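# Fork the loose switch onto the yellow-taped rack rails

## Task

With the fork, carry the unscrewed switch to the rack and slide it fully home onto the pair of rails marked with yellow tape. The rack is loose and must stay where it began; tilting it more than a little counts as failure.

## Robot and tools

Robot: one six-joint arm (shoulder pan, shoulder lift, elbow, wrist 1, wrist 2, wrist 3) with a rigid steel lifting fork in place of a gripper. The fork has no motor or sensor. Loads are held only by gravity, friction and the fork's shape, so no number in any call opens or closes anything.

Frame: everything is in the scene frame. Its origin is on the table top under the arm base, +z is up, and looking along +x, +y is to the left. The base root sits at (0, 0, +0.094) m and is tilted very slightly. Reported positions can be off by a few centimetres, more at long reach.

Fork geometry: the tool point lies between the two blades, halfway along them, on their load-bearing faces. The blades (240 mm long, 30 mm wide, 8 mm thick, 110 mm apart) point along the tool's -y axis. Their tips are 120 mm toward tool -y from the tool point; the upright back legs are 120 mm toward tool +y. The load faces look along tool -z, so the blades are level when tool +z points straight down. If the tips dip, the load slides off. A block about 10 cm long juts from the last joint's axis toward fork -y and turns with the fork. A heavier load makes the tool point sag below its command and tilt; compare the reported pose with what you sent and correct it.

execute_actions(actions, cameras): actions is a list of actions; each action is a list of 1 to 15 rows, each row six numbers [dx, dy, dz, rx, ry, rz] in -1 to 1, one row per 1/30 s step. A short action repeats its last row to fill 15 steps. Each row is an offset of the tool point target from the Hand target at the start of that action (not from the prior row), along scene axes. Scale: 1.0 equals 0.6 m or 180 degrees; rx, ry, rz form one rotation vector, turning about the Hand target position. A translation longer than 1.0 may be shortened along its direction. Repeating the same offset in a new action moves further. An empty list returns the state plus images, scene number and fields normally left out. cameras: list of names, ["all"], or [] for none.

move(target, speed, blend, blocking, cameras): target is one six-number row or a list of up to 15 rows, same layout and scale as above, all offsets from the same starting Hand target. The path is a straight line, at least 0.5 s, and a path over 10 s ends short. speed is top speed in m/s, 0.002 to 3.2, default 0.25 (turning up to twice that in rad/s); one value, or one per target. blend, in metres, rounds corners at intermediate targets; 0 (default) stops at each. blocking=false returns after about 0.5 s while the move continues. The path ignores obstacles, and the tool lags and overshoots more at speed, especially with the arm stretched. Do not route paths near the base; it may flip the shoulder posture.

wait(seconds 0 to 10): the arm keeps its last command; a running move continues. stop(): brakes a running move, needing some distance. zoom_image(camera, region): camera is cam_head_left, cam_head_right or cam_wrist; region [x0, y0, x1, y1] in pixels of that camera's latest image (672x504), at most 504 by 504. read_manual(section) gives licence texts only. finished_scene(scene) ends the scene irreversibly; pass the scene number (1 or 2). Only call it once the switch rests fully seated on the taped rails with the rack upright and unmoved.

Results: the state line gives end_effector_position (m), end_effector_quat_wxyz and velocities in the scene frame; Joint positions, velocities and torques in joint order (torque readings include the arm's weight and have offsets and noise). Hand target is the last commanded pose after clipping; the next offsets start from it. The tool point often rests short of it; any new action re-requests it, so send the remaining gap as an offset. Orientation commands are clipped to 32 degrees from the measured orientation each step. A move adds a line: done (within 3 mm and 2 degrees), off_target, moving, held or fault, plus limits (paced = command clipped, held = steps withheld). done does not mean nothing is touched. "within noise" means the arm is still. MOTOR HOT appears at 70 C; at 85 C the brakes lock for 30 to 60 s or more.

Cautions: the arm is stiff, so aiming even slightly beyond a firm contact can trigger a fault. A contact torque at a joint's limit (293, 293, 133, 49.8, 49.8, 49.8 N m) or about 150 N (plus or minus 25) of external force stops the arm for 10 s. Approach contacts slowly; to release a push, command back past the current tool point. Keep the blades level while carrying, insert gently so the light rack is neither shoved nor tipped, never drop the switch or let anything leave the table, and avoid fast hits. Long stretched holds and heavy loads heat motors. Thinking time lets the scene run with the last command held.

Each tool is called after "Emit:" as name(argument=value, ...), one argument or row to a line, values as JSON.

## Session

Emit:
execute_actions(
  actions=[],
)

Emit:
zoom_image(
  camera="cam_head_right",
  region=[290, 70, 490, 270],
)

Emit:
zoom_image(
  camera="cam_head_left",
  region=[290, 70, 490, 270],
)

Scene clock: 0.00 s.
end_effector_position=(+0.3721, -0.1179, +0.2683) end_effector_quat_wxyz=(-0.171, +0.978, -0.115, +0.012)
Joint positions: [1.982 -1.736 2.436 -1.964 -1.402 0.575]
Joint velocities: within noise
Joint torques (N m): no reading
Hand target: +0.3721, -0.1179, +0.2683; -0.171, +0.978, -0.115, +0.012
camera_calibration:
cam_wrist: T_world_to_cam=[[0.971635, -0.232132, -0.0451733, -0.367249], [-0.231942, -0.972683, 0.00947392, -0.159603], [-0.0461385, 0.00127239, -0.998934, 0.379723], [0, 0, 0, 1]] pos_world=[0.337333, -0.240977, 0.364241]

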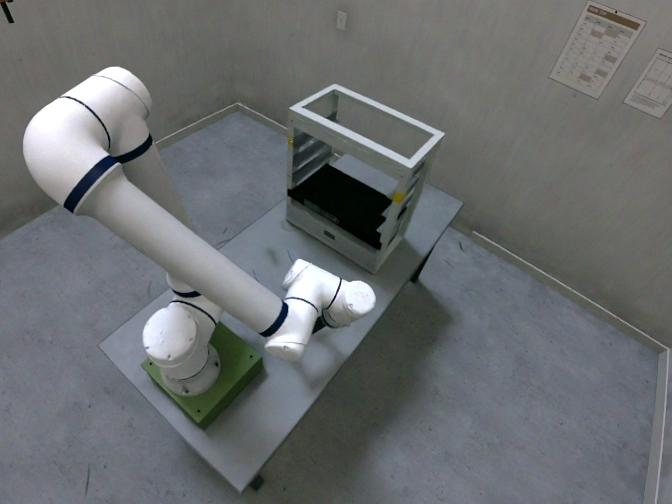

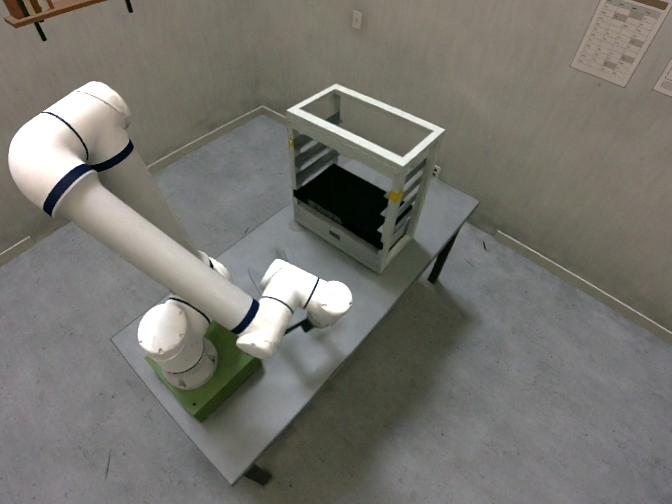

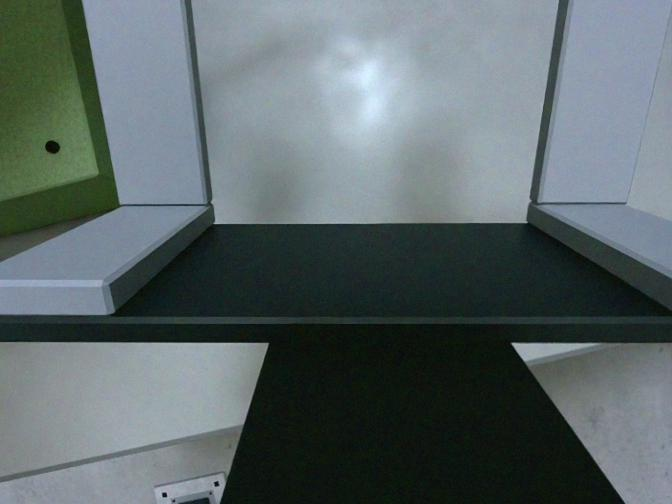

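Scaled by 2.520.

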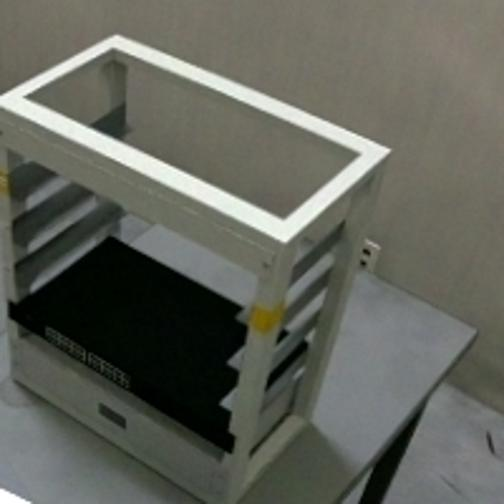

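Scaled by 2.520.

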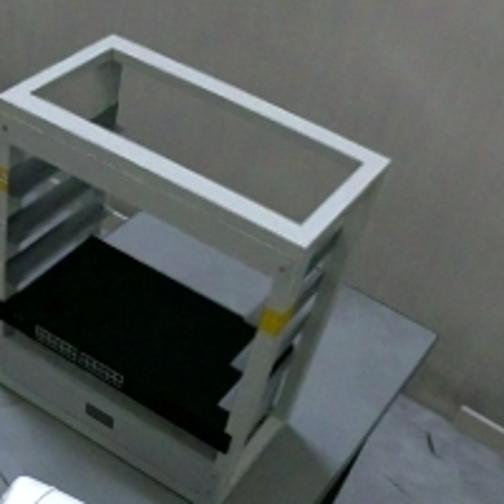

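Emit:
move(
  target=[0.3432, -0.0418, 0.6395, 0.1732, -0.2079, -0.3783],
  speed=0.4,
  cameras=["all"],
)

Emit:
zoom_image(
  camera="cam_wrist",
  region=[190, 0, 560, 225],
)

Scene clock: 54.93 s.
end_effector_position=(+0.5780, -0.1430, +0.6520) end_effector_quat_wxyz=(-0.398, +0.620, -0.569, +0.365)
Joint positions: [1.976 -2.256 2.587 -2.412 -0.512 2.15]
Joint torques (N m): [9.63 20.73 -72.42 -10.64 3.83 3.35]
Hand target: +0.5780, -0.1430, +0.6520; -0.398, +0.620, -0.569, +0.365
Off the commanded pose: 0.000 m, 0 deg.
move: done
camera_calibration:
cam_wrist: T_world_to_cam=[[0.105511, -0.994149, -0.0231387, -0.178512], [-0.703096, -0.0581255, -0.708715, 0.731552], [0.703224, 0.0910458, -0.705115, 0.160736], [0, 0, 0, 1]] pos_world=[0.420153, -0.14958, 0.627669]

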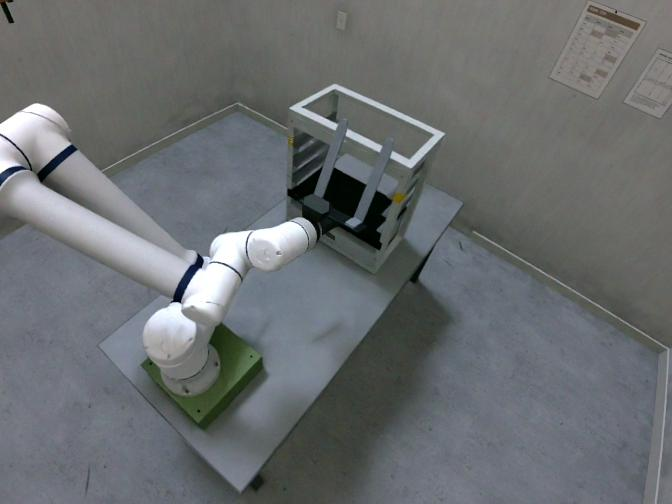

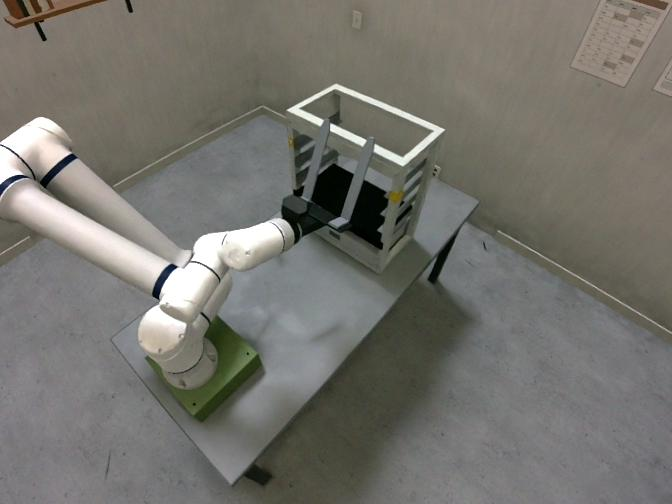

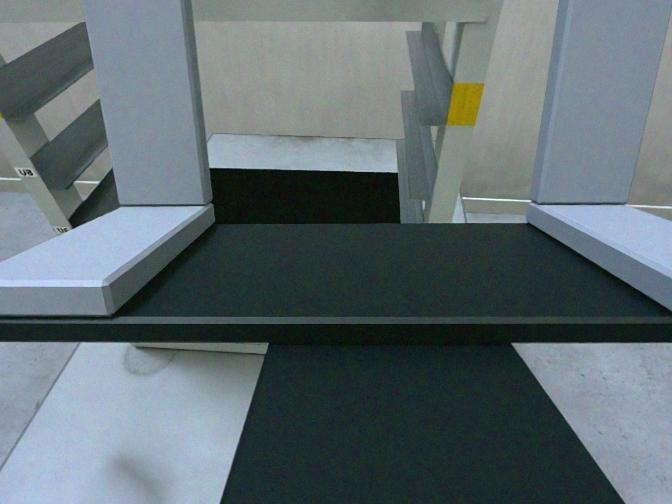

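Scaled by 1.362.

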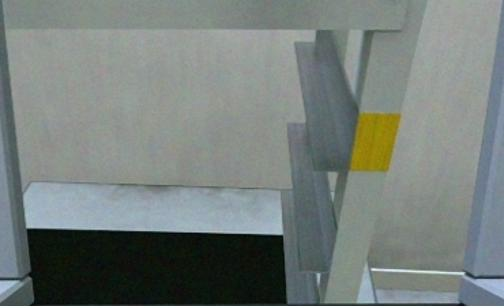

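Emit:
zoom_image(
  camera="cam_wrist",
  region=[420, 60, 520, 140],
)

Emit:
move(
  target=[0, 0, -0.4445, 0, 0, 0],
  speed=0.4,
  cameras=["cam_wrist"],
)

Emit:
zoom_image(
  camera="cam_wrist",
  region=[420, 60, 520, 140],
)

Emit:
zoom_image(
  camera="cam_wrist",
  region=[190, 0, 560, 225],
)

Scaled by 5.040.

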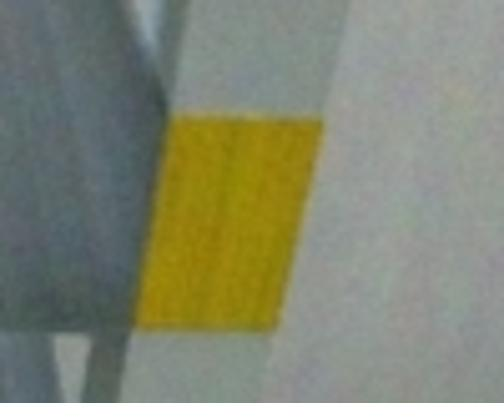

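Scene clock: 62.40 s.
end_effector_position=(+0.5726, -0.1392, +0.4269) end_effector_quat_wxyz=(-0.392, +0.635, -0.573, +0.337)
Joint positions: [1.943 -1.807 2.86 -2.967 -0.53 1.997]
Joint torques (N m): [5.98 -23.11 -62.46 -5.17 7.94 2.3]
Hand target: +0.5726, -0.1392, +0.4269; -0.392, +0.635, -0.573, +0.337 (not the last commanded pose)
Off the commanded pose: 0.042 m, 4 deg.
led back after a hold: the arm was led back toward your command in small steps, so it may still be short of it.
move: held (a check stopped the path); limits=held
pose unreachable: on one or more control steps of this call, first in action 0 (counted from 0), an arm could not follow its commanded pose, so it was not sent that pose on those steps. It may still have moved: this result reports where it is.
cause: moving toward the commanded pose would bring two parts of the arm too close to each other (joints 3 (elbow) and 4 (wrist 1) lie between them).
camera_calibration:
cam_wrist: T_world_to_cam=[[0.13264, -0.990114, -0.0456236, -0.184766], [-0.74037, -0.0683694, -0.668714, 0.571264], [0.658983, 0.122476, -0.742119, 0.0508875], [0, 0, 0, 1]] pos_world=[0.41392, -0.150115, 0.411347]
Images, in order (width x height): cam_wrist 672x504.

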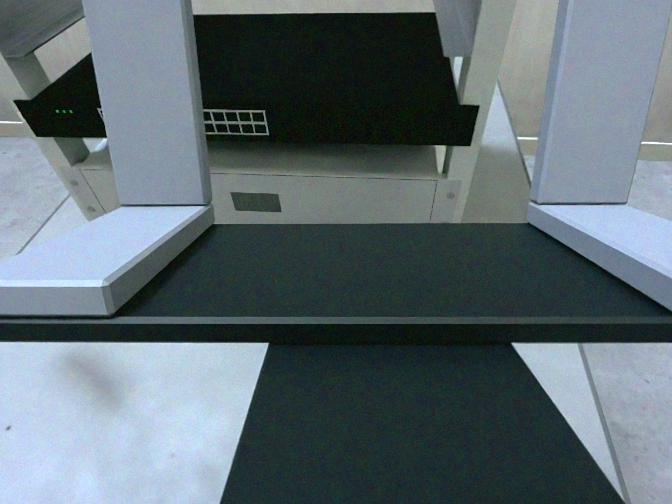

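Scaled by 5.040.

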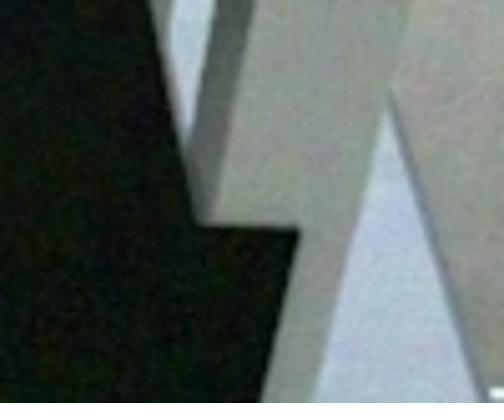

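Scaled by 1.362.

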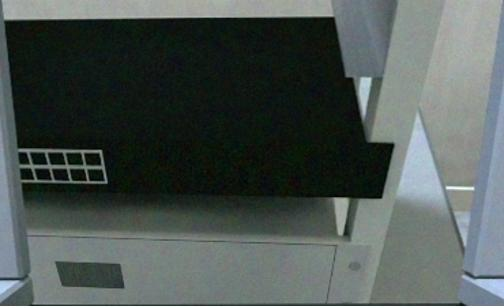

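Emit:
zoom_image(
  camera="cam_wrist",
  region=[0, 80, 110, 190],
)

Emit:
zoom_image(
  camera="cam_wrist",
  region=[195, 90, 335, 230],
)

Emit:
zoom_image(
  camera="cam_wrist",
  region=[360, 90, 500, 230],
)

Scaled by 4.582.

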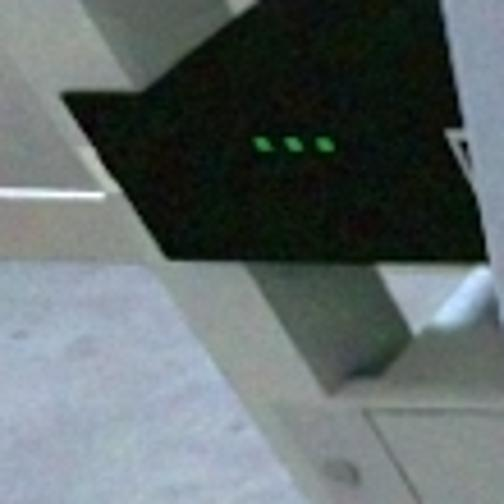

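Scaled by 3.600.

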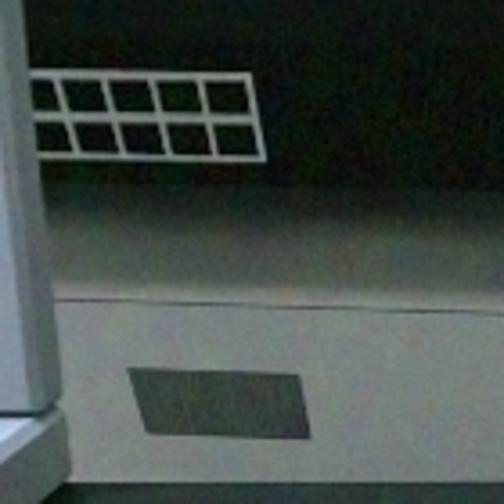

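Scaled by 3.600.

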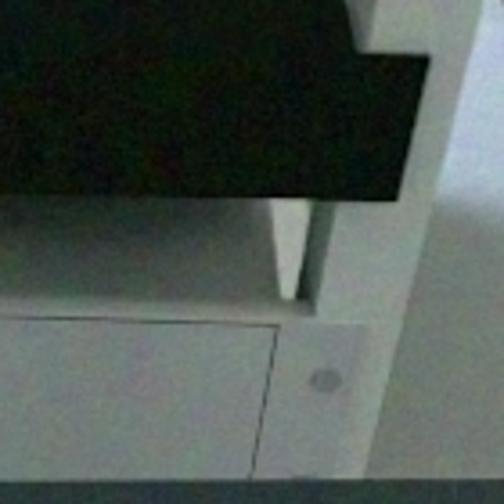

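Emit:
move(
  target=[0.0507, -0.0238, 0.1952, -0.0152, 0.1231, -0.0278],
  speed=0.4,
  cameras=["all"],
)

Emit:
zoom_image(
  camera="cam_wrist",
  region=[360, 0, 540, 180],
)

Emit:
move(
  target=[0, 0, 0.4445, 0, 0, 0],
  speed=0.4,
  cameras=["all"],
)

Emit:
zoom_image(
  camera="cam_wrist",
  region=[360, 0, 540, 180],
)

Scene clock: 150.60 s.
end_effector_position=(+0.6030, -0.1535, +0.5440) end_effector_quat_wxyz=(-0.245, +0.672, -0.657, +0.239)
Joint positions: [2.16 -2.193 2.478 -2.235 -0.986 2.209]
Joint torques (N m): [9.41 13.84 -99.98 -6.71 2.47 3.65]
Hand target: +0.6030, -0.1535, +0.5441; -0.245, +0.672, -0.657, +0.239
Off the commanded pose: 0.000 m, 0 deg.
move: done
camera_calibration:
cam_wrist: T_world_to_cam=[[0.0298609, -0.999125, -0.0292818, -0.145863], [-0.941233, -0.0182464, -0.337264, 0.61954], [0.336435, 0.037632, -0.940954, 0.409191], [0, 0, 0, 1]] pos_world=[0.449821, -0.149829, 0.589708]

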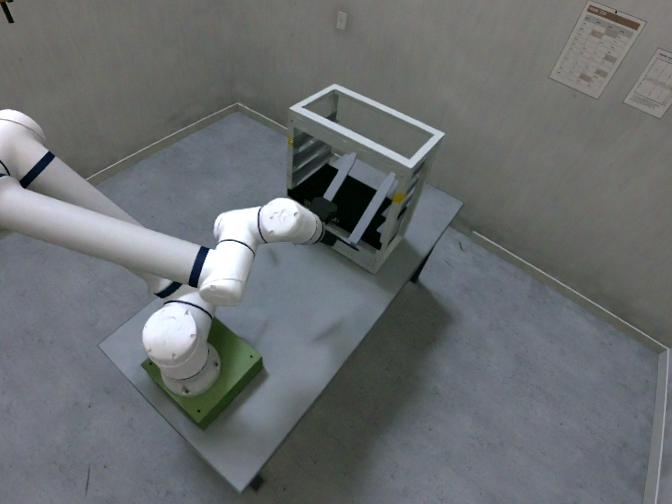

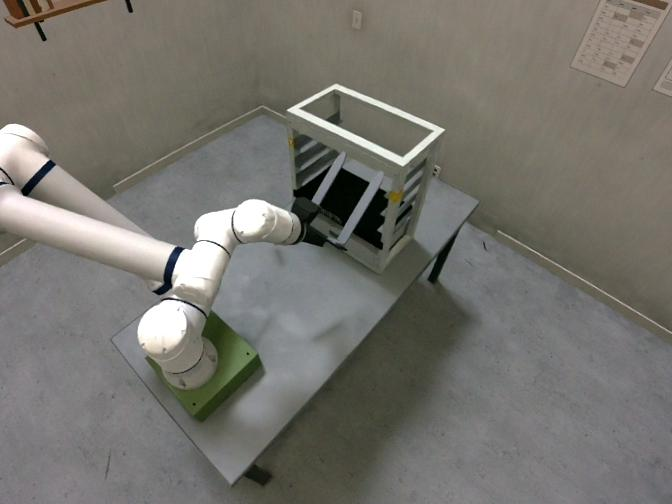

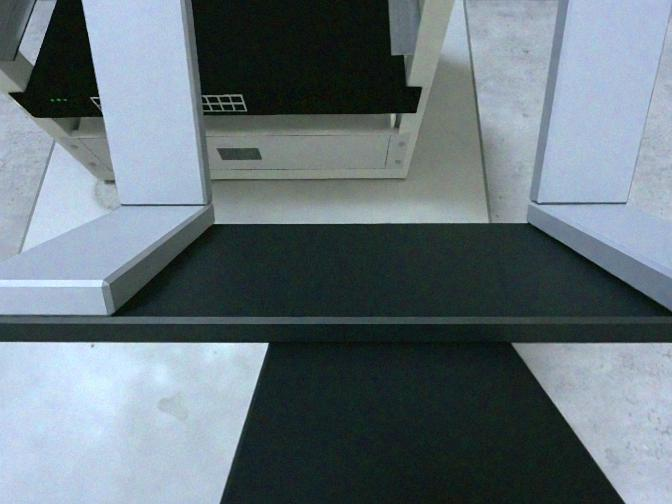

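Scaled by 2.800.

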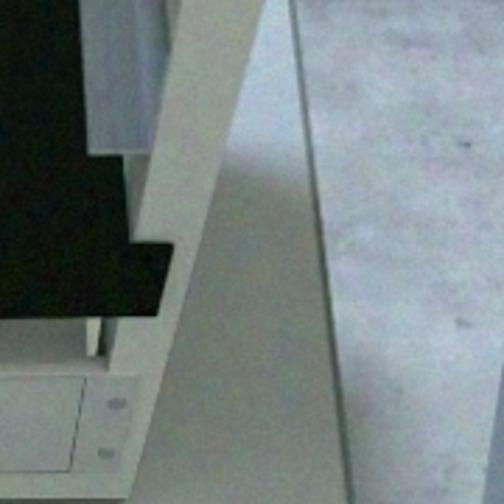

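Scene clock: 152.07 s.
end_effector_position=(+0.6030, -0.1535, +0.8106) end_effector_quat_wxyz=(-0.245, +0.672, -0.657, +0.239)
Joint positions: [2.166 -2.208 2.012 -1.759 -0.989 2.216]
Joint torques (N m): [10.15 12.57 -101.63 -7.12 2.53 -2.16]
Hand target: +0.6030, -0.1535, +0.8108; -0.245, +0.672, -0.657, +0.239
Off the commanded pose: 0.000 m, 0 deg.
move: done
camera_calibration:
cam_wrist: T_world_to_cam=[[0.0298523, -0.999125, -0.0292886, -0.138049], [-0.941308, -0.0182443, -0.337055, 0.709404], [0.336226, 0.0376314, -0.941029, 0.660173], [0, 0, 0, 1]] pos_world=[0.449922, -0.149829, 0.856308]

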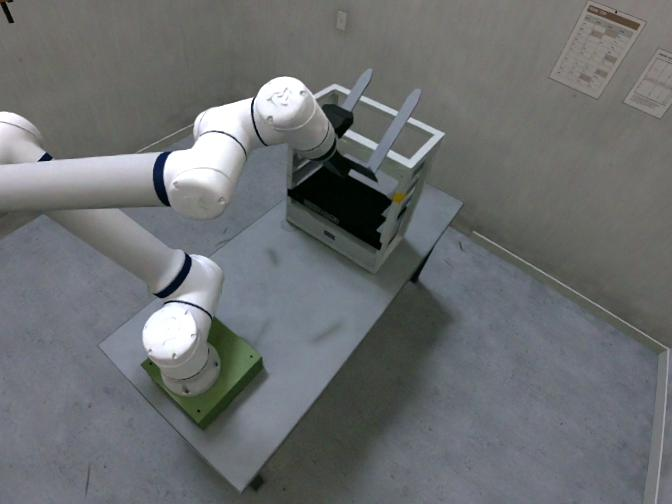

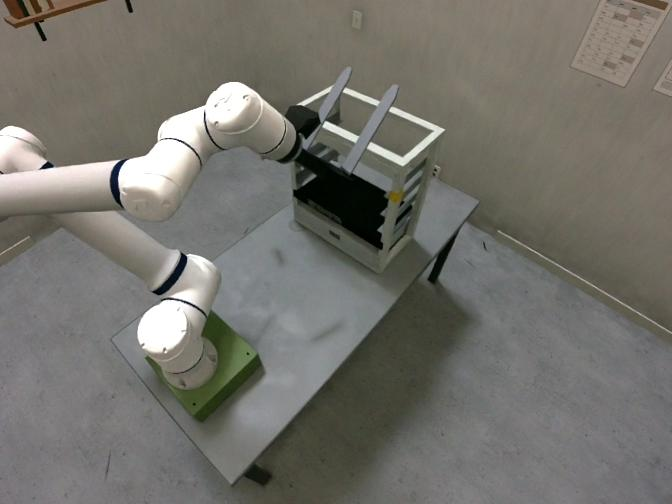

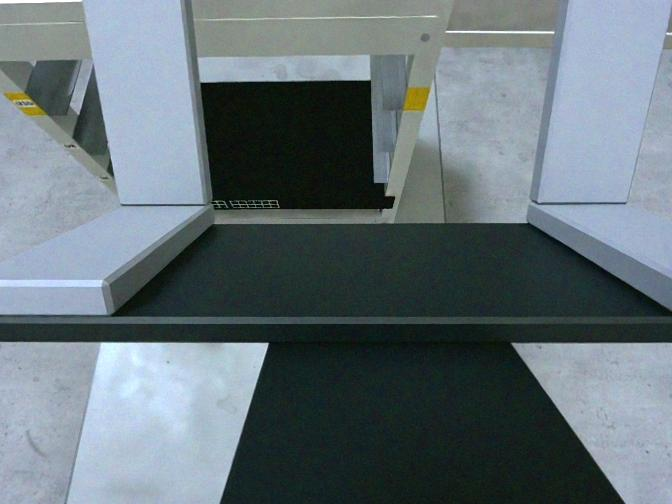

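Scaled by 2.800.

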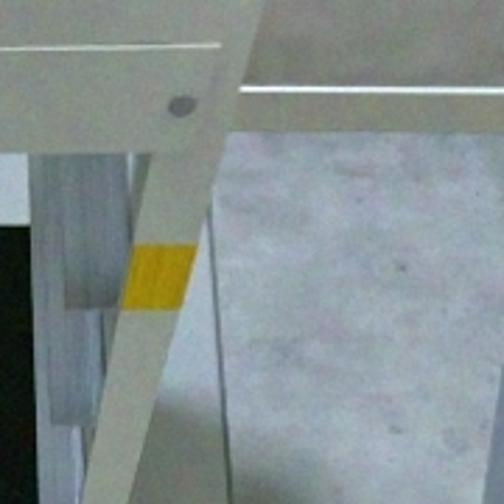

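Emit:
zoom_image(
  camera="cam_wrist",
  region=[0, 0, 130, 130],
)

Emit:
zoom_image(
  camera="cam_wrist",
  region=[190, 0, 450, 110],
)

Scaled by 3.877.

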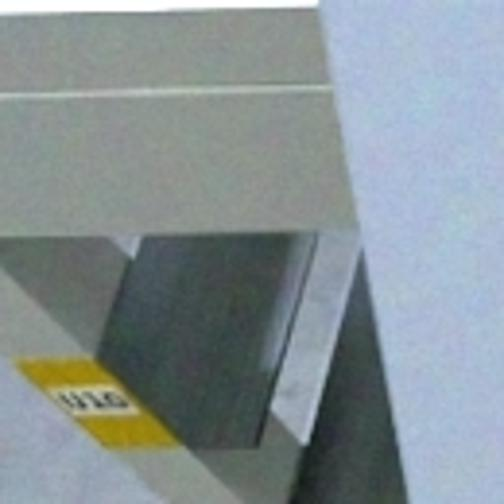

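Scaled by 1.938.

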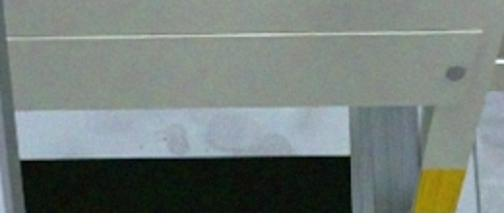

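Emit:
move(
  target=[0.0033, 0.2672, -0.7, -0.005, 0.2222, -0.0006],
  speed=0.4,
  cameras=[],
)

Emit:
move(
  target=[0, 0, -0.3747, 0, 0, 0],
  speed=0.3,
  cameras=["all"],
)

Emit:
zoom_image(
  camera="cam_head_right",
  region=[280, 130, 440, 290],
)

Emit:
zoom_image(
  camera="cam_head_left",
  region=[280, 130, 440, 290],
)

Scene clock: 191.03 s.
end_effector_position=(+0.6050, +0.0068, +0.3909) end_effector_quat_wxyz=(+0.000, +0.714, -0.700, +0.000)
Joint positions: [2.794 -1.961 2.269 -1.864 -1.57 2.727]
Joint torques (N m): [10.34 -6.35 -75.54 -10.11 -1.23 3.51]
Hand target: +0.6050, +0.0068, +0.3908; +0.000, +0.714, -0.700, +0.000
Off the commanded pose: 0.000 m, 0 deg.
move: done
No camera images: "cameras" was empty.

Scene clock: 192.63 s.
end_effector_position=(+0.6050, +0.0068, +0.1660) end_effector_quat_wxyz=(+0.000, +0.714, -0.700, +0.000)
Joint positions: [2.795 -1.659 2.544 -2.44 -1.57 2.728]
Joint torques (N m): [9.35 -19.88 -48.95 -10.25 2.03 3.46]
Hand target: +0.6050, +0.0068, +0.1659; +0.000, +0.714, -0.700, +0.000
Off the commanded pose: 0.000 m, 0 deg.
move: done
camera_calibration:
cam_wrist: T_world_to_cam=[[0.00759314, -0.999616, -0.0266546, 0.0162447], [-0.937646, -0.0163806, 0.347205, 0.38108], [-0.347508, 0.0223562, -0.937411, 0.460149], [0, 0, 0, 1]] pos_world=[0.5171, 0.0121936, 0.299469]

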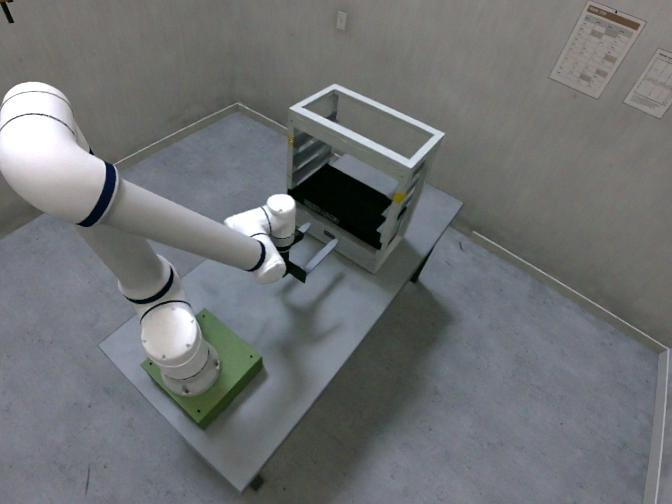

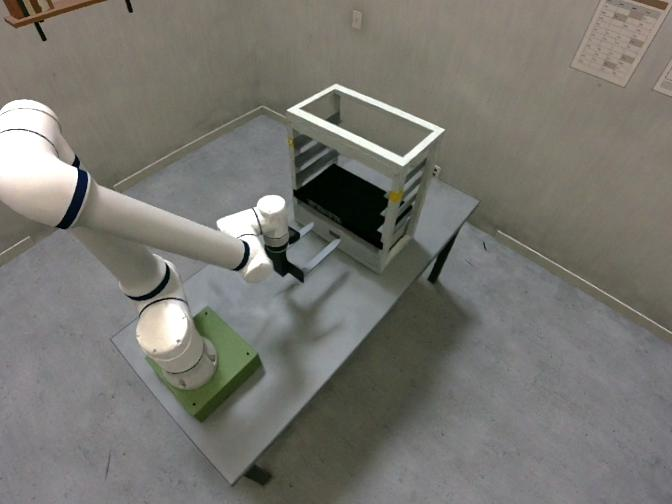

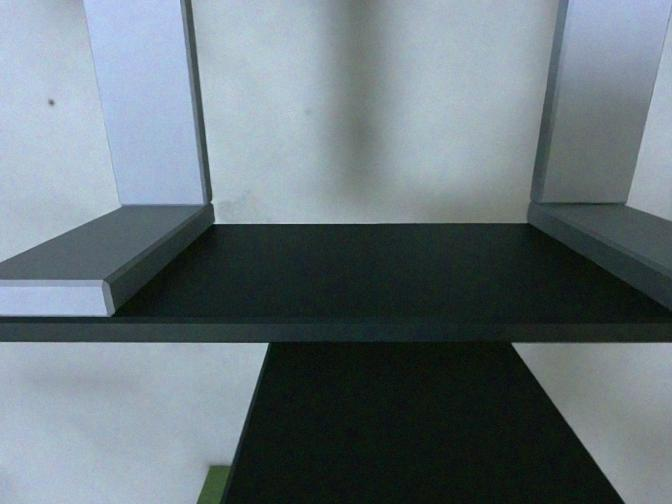

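Scaled by 3.150.

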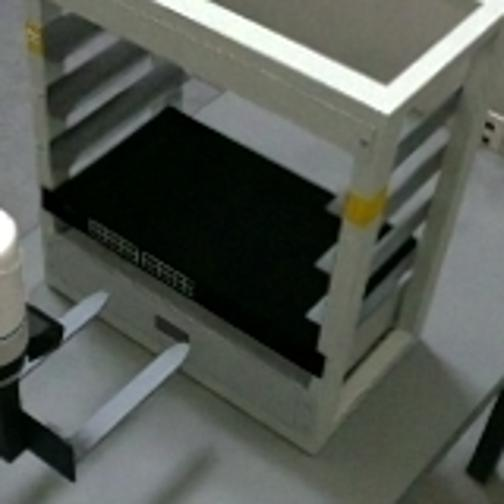

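Scaled by 3.150.

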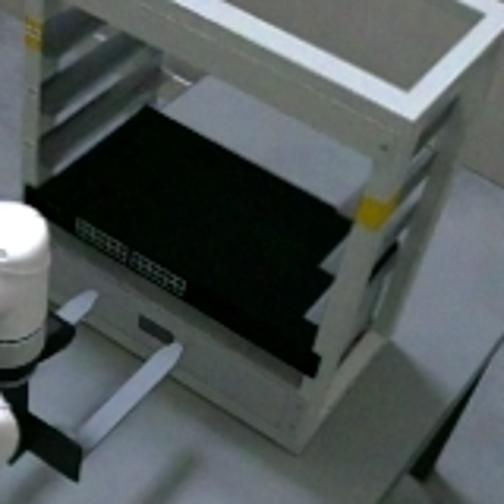

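Emit:
zoom_image(
  camera="cam_head_right",
  region=[310, 200, 370, 260],
)

Emit:
zoom_image(
  camera="cam_head_left",
  region=[310, 200, 370, 260],
)

Scaled by 8.400.

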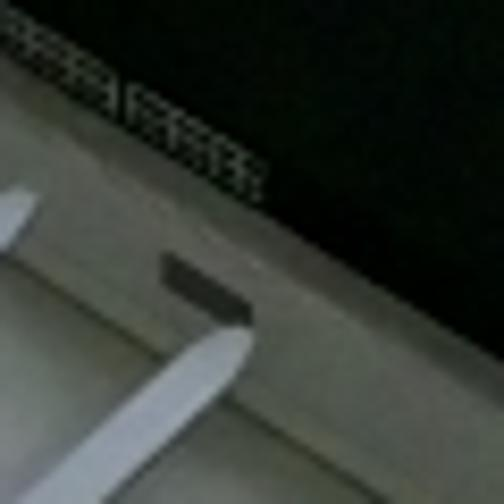

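Scaled by 8.400.

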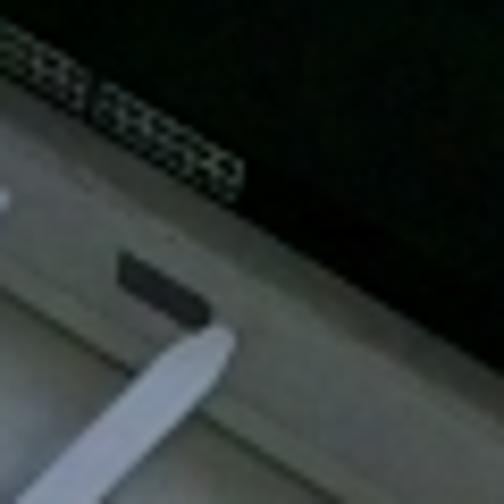

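Emit:
move(
  target=[0.0583, 0.0012, 0.0125, 0, 0, 0],
  speed=0.1,
  cameras=["cam_head_left", "cam_head_right"],
)

Emit:
zoom_image(
  camera="cam_head_right",
  region=[310, 200, 370, 260],
)

Emit:
zoom_image(
  camera="cam_head_left",
  region=[310, 200, 370, 260],
)

Scene clock: 234.23 s.
end_effector_position=(+0.6398, +0.0076, +0.1734) end_effector_quat_wxyz=(+0.000, +0.714, -0.700, +0.000)
Joint positions: [2.826 -1.608 2.479 -2.427 -1.569 2.759]
Joint torques (N m): [10.5 -26.11 -74.79 -5.51 -0.18 3.7]
Hand target: +0.6400, +0.0076, +0.1734; +0.000, +0.714, -0.700, +0.000
Off the commanded pose: 0.000 m, 0 deg.
move: done
Images, in order (width x height): cam_head_left 672x504, cam_head_right 672x504.

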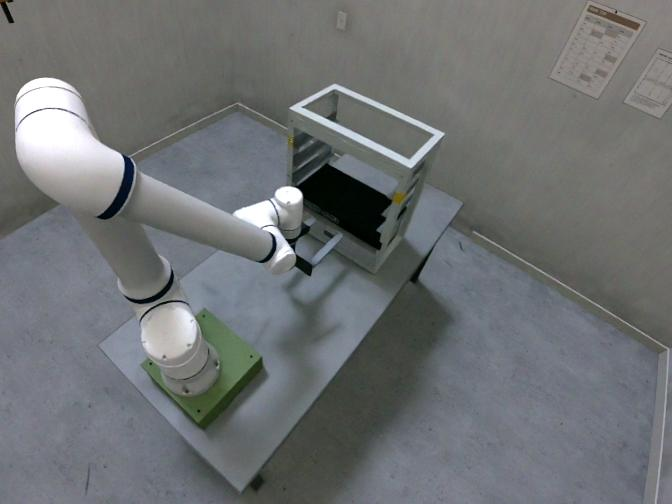

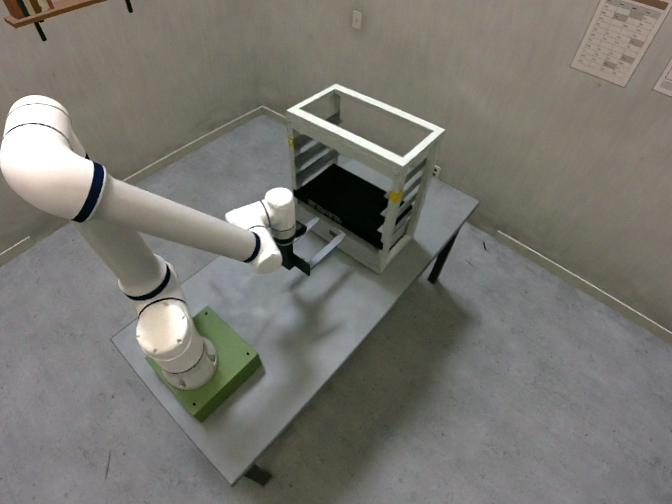

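Scaled by 8.400.

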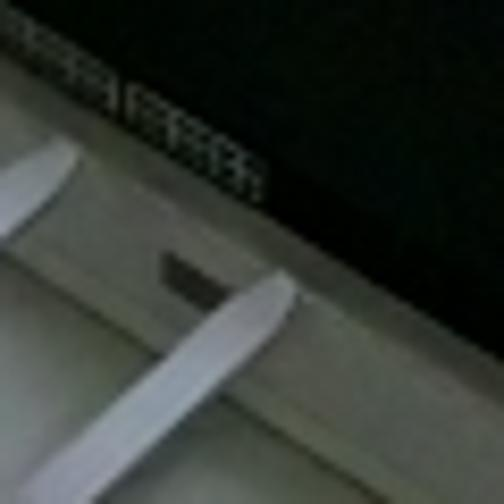

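Scaled by 8.400.

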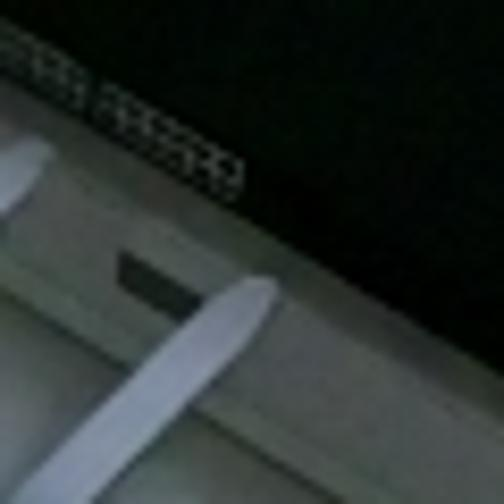

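Emit:
move(
  target=[
    [0, 0, -0.0055, 0, 0, 0],
    [0.0833, 0.00175, -0.0055, 0, 0, 0],
  ],
  speed=[0.05, 0.06],
  blend=[0.002, 0],
  cameras=["cam_head_left", "cam_head_right"],
)

Emit:
zoom_image(
  camera="cam_head_right",
  region=[310, 200, 370, 260],
)

Emit:
zoom_image(
  camera="cam_head_left",
  region=[310, 200, 370, 260],
)

Scene clock: 243.40 s.
end_effector_position=(+0.6898, +0.0086, +0.1701) end_effector_quat_wxyz=(+0.000, +0.714, -0.700, +0.000)
Joint positions: [2.862 -1.515 2.395 -2.436 -1.569 2.795]
Joint torques (N m): [8.85 -37.92 -73.49 -5.32 1.07 3.54]
Hand target: +0.6900, +0.0086, +0.1701; +0.000, +0.714, -0.700, +0.000
Off the commanded pose: 0.000 m, 0 deg.
move: done; blend cut to 0.0017 m at target 1
Images, in order (width x height): cam_head_left 672x504, cam_head_right 672x504.

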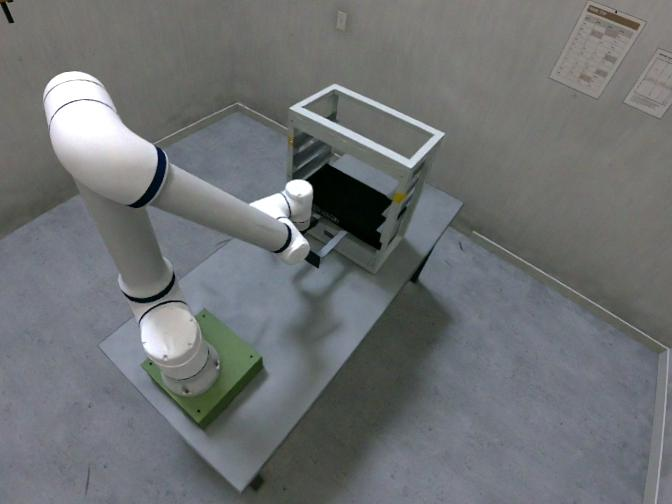

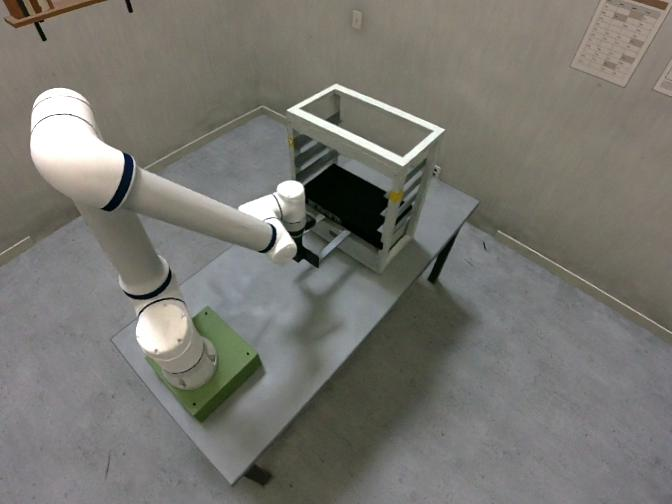

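Scaled by 8.400.

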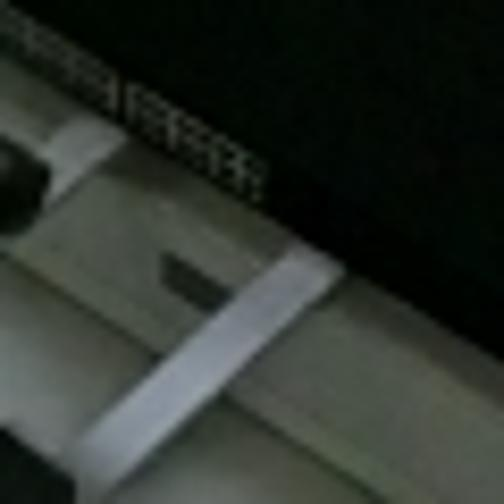

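Scaled by 8.400.

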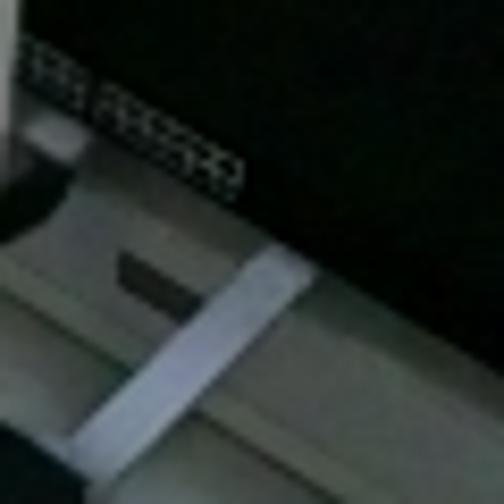

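Emit:
move(
  target=[0.2117, 0.0045, 0, 0, 0, 0],
  speed=0.1,
  cameras=["all"],
)

Emit:
zoom_image(
  camera="cam_head_right",
  region=[310, 190, 370, 250],
)

Emit:
zoom_image(
  camera="cam_wrist",
  region=[180, 0, 560, 120],
)

Scene clock: 248.50 s.
end_effector_position=(+0.8168, +0.0113, +0.1701) end_effector_quat_wxyz=(+0.000, +0.714, -0.700, +0.000)
Joint positions: [2.93 -1.326 2.164 -2.394 -1.568 2.862]
Joint torques (N m): [9.08 -60.83 -75.77 -5.25 -0.34 3.43]
Hand target: +0.8170, +0.0113, +0.1701; +0.000, +0.714, -0.700, +0.000
Off the commanded pose: 0.000 m, 0 deg.
move: done
camera_calibration:
cam_wrist: T_world_to_cam=[[0.0075961, -0.999616, -0.0266544, 0.0191419], [-0.937679, -0.0163812, 0.347116, 0.578372], [-0.34742, 0.0223565, -0.937443, 0.537442], [0, 0, 0, 1]] pos_world=[0.7289, 0.0165936, 0.303569]

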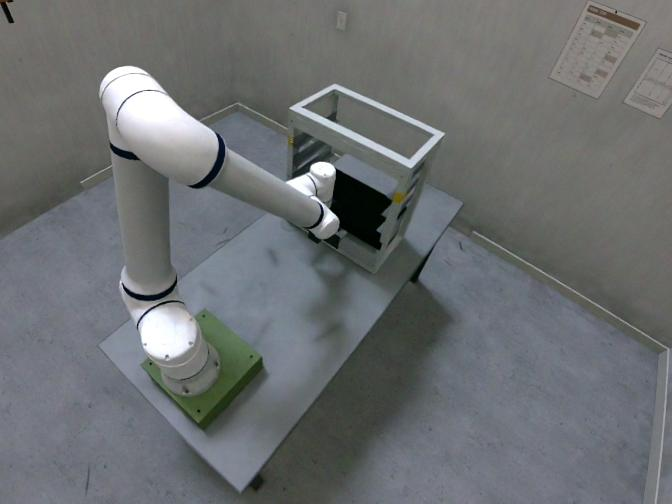

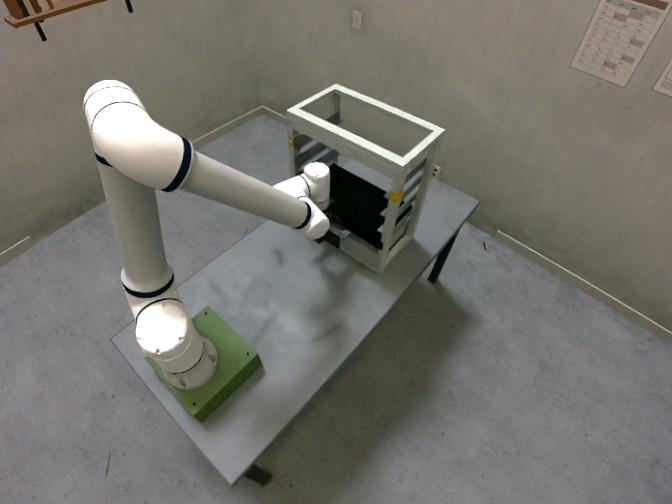

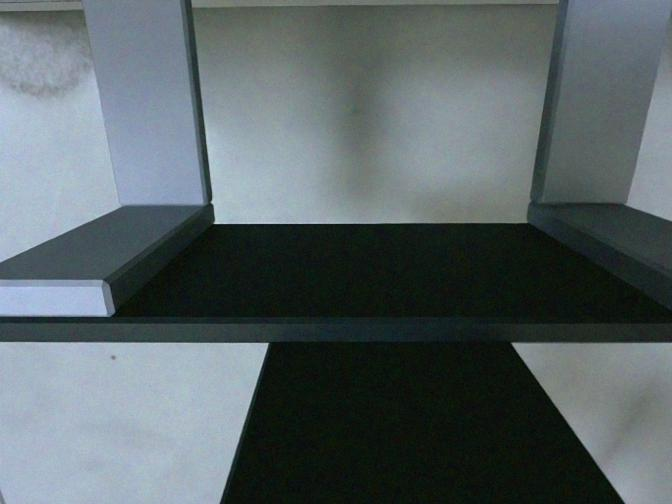

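Scaled by 8.400.

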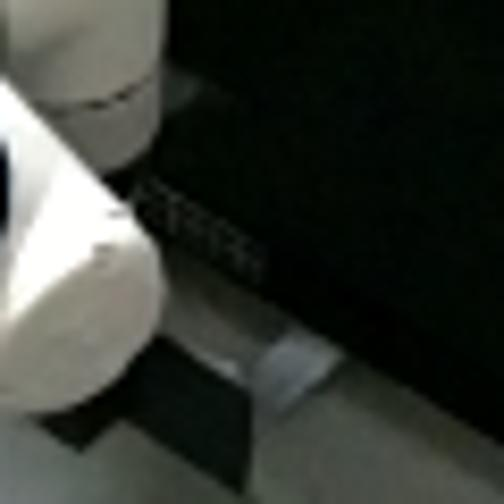

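Scaled by 1.326.

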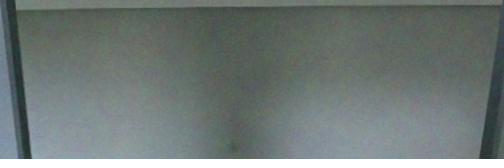

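Emit:
move(
  target=[0, 0, 0.00667, 0, 0, 0],
  speed=0.02,
)

Emit:
move(
  target=[0, 0, 0.00667, 0, 0, 0],
  speed=0.02,
)

Emit:
move(
  target=[0, 0, 0.00667, 0, 0, 0],
  speed=0.02,
  cameras=["cam_head_right"],
)

Emit:
zoom_image(
  camera="cam_head_right",
  region=[310, 190, 370, 250],
)

Scene clock: 265.07 s.
end_effector_position=(+0.8169, +0.0113, +0.1738) end_effector_quat_wxyz=(+0.000, +0.714, -0.700, +0.000)
Joint positions: [2.93 -1.331 2.162 -2.386 -1.568 2.863]
Joint torques (N m): [5.72 -104.2 -93.18 -10.16 -0.24 2.84]
Hand target: +0.8170, +0.0113, +0.1741; +0.000, +0.714, -0.700, +0.000
Off the commanded pose: 0.000 m, 0 deg.
move: done

Scene clock: 265.77 s.
end_effector_position=(+0.8169, +0.0113, +0.1779) end_effector_quat_wxyz=(+0.000, +0.714, -0.700, +0.000)
Joint positions: [2.93 -1.337 2.159 -2.378 -1.568 2.863]
Joint torques (N m): [-3.92 -122.47 -113.88 -19.79 3.73 0.15]
Hand target: +0.8170, +0.0113, +0.1781; +0.000, +0.714, -0.700, +0.000
Off the commanded pose: 0.000 m, 0 deg.
move: done

Scene clock: 266.47 s.
end_effector_position=(+0.8170, +0.0113, +0.1819) end_effector_quat_wxyz=(+0.000, +0.714, -0.700, +0.000)
Joint positions: [2.93 -1.342 2.156 -2.37 -1.568 2.862]
Joint torques (N m): [-14.21 -124.13 -114.91 -20.21 4.19 -1.56]
Hand target: +0.8170, +0.0113, +0.1821; +0.000, +0.714, -0.700, +0.000
Off the commanded pose: 0.000 m, 0 deg.
move: done
Images, in order (width x height): cam_head_right 672x504.

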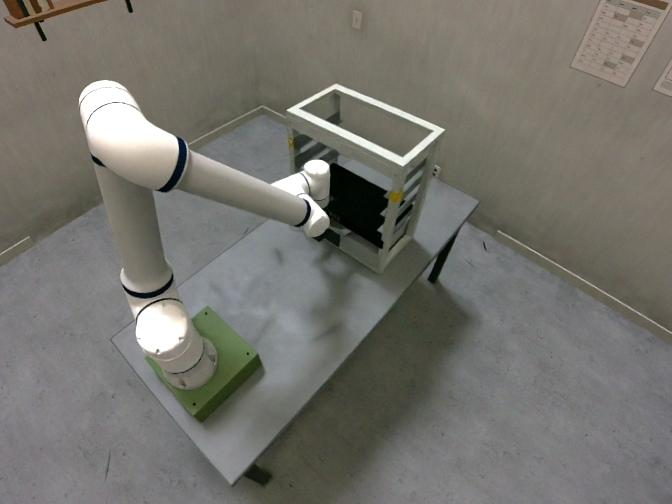

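Scaled by 8.400.

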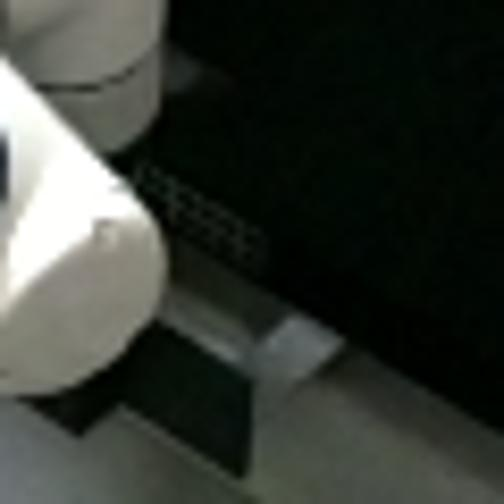

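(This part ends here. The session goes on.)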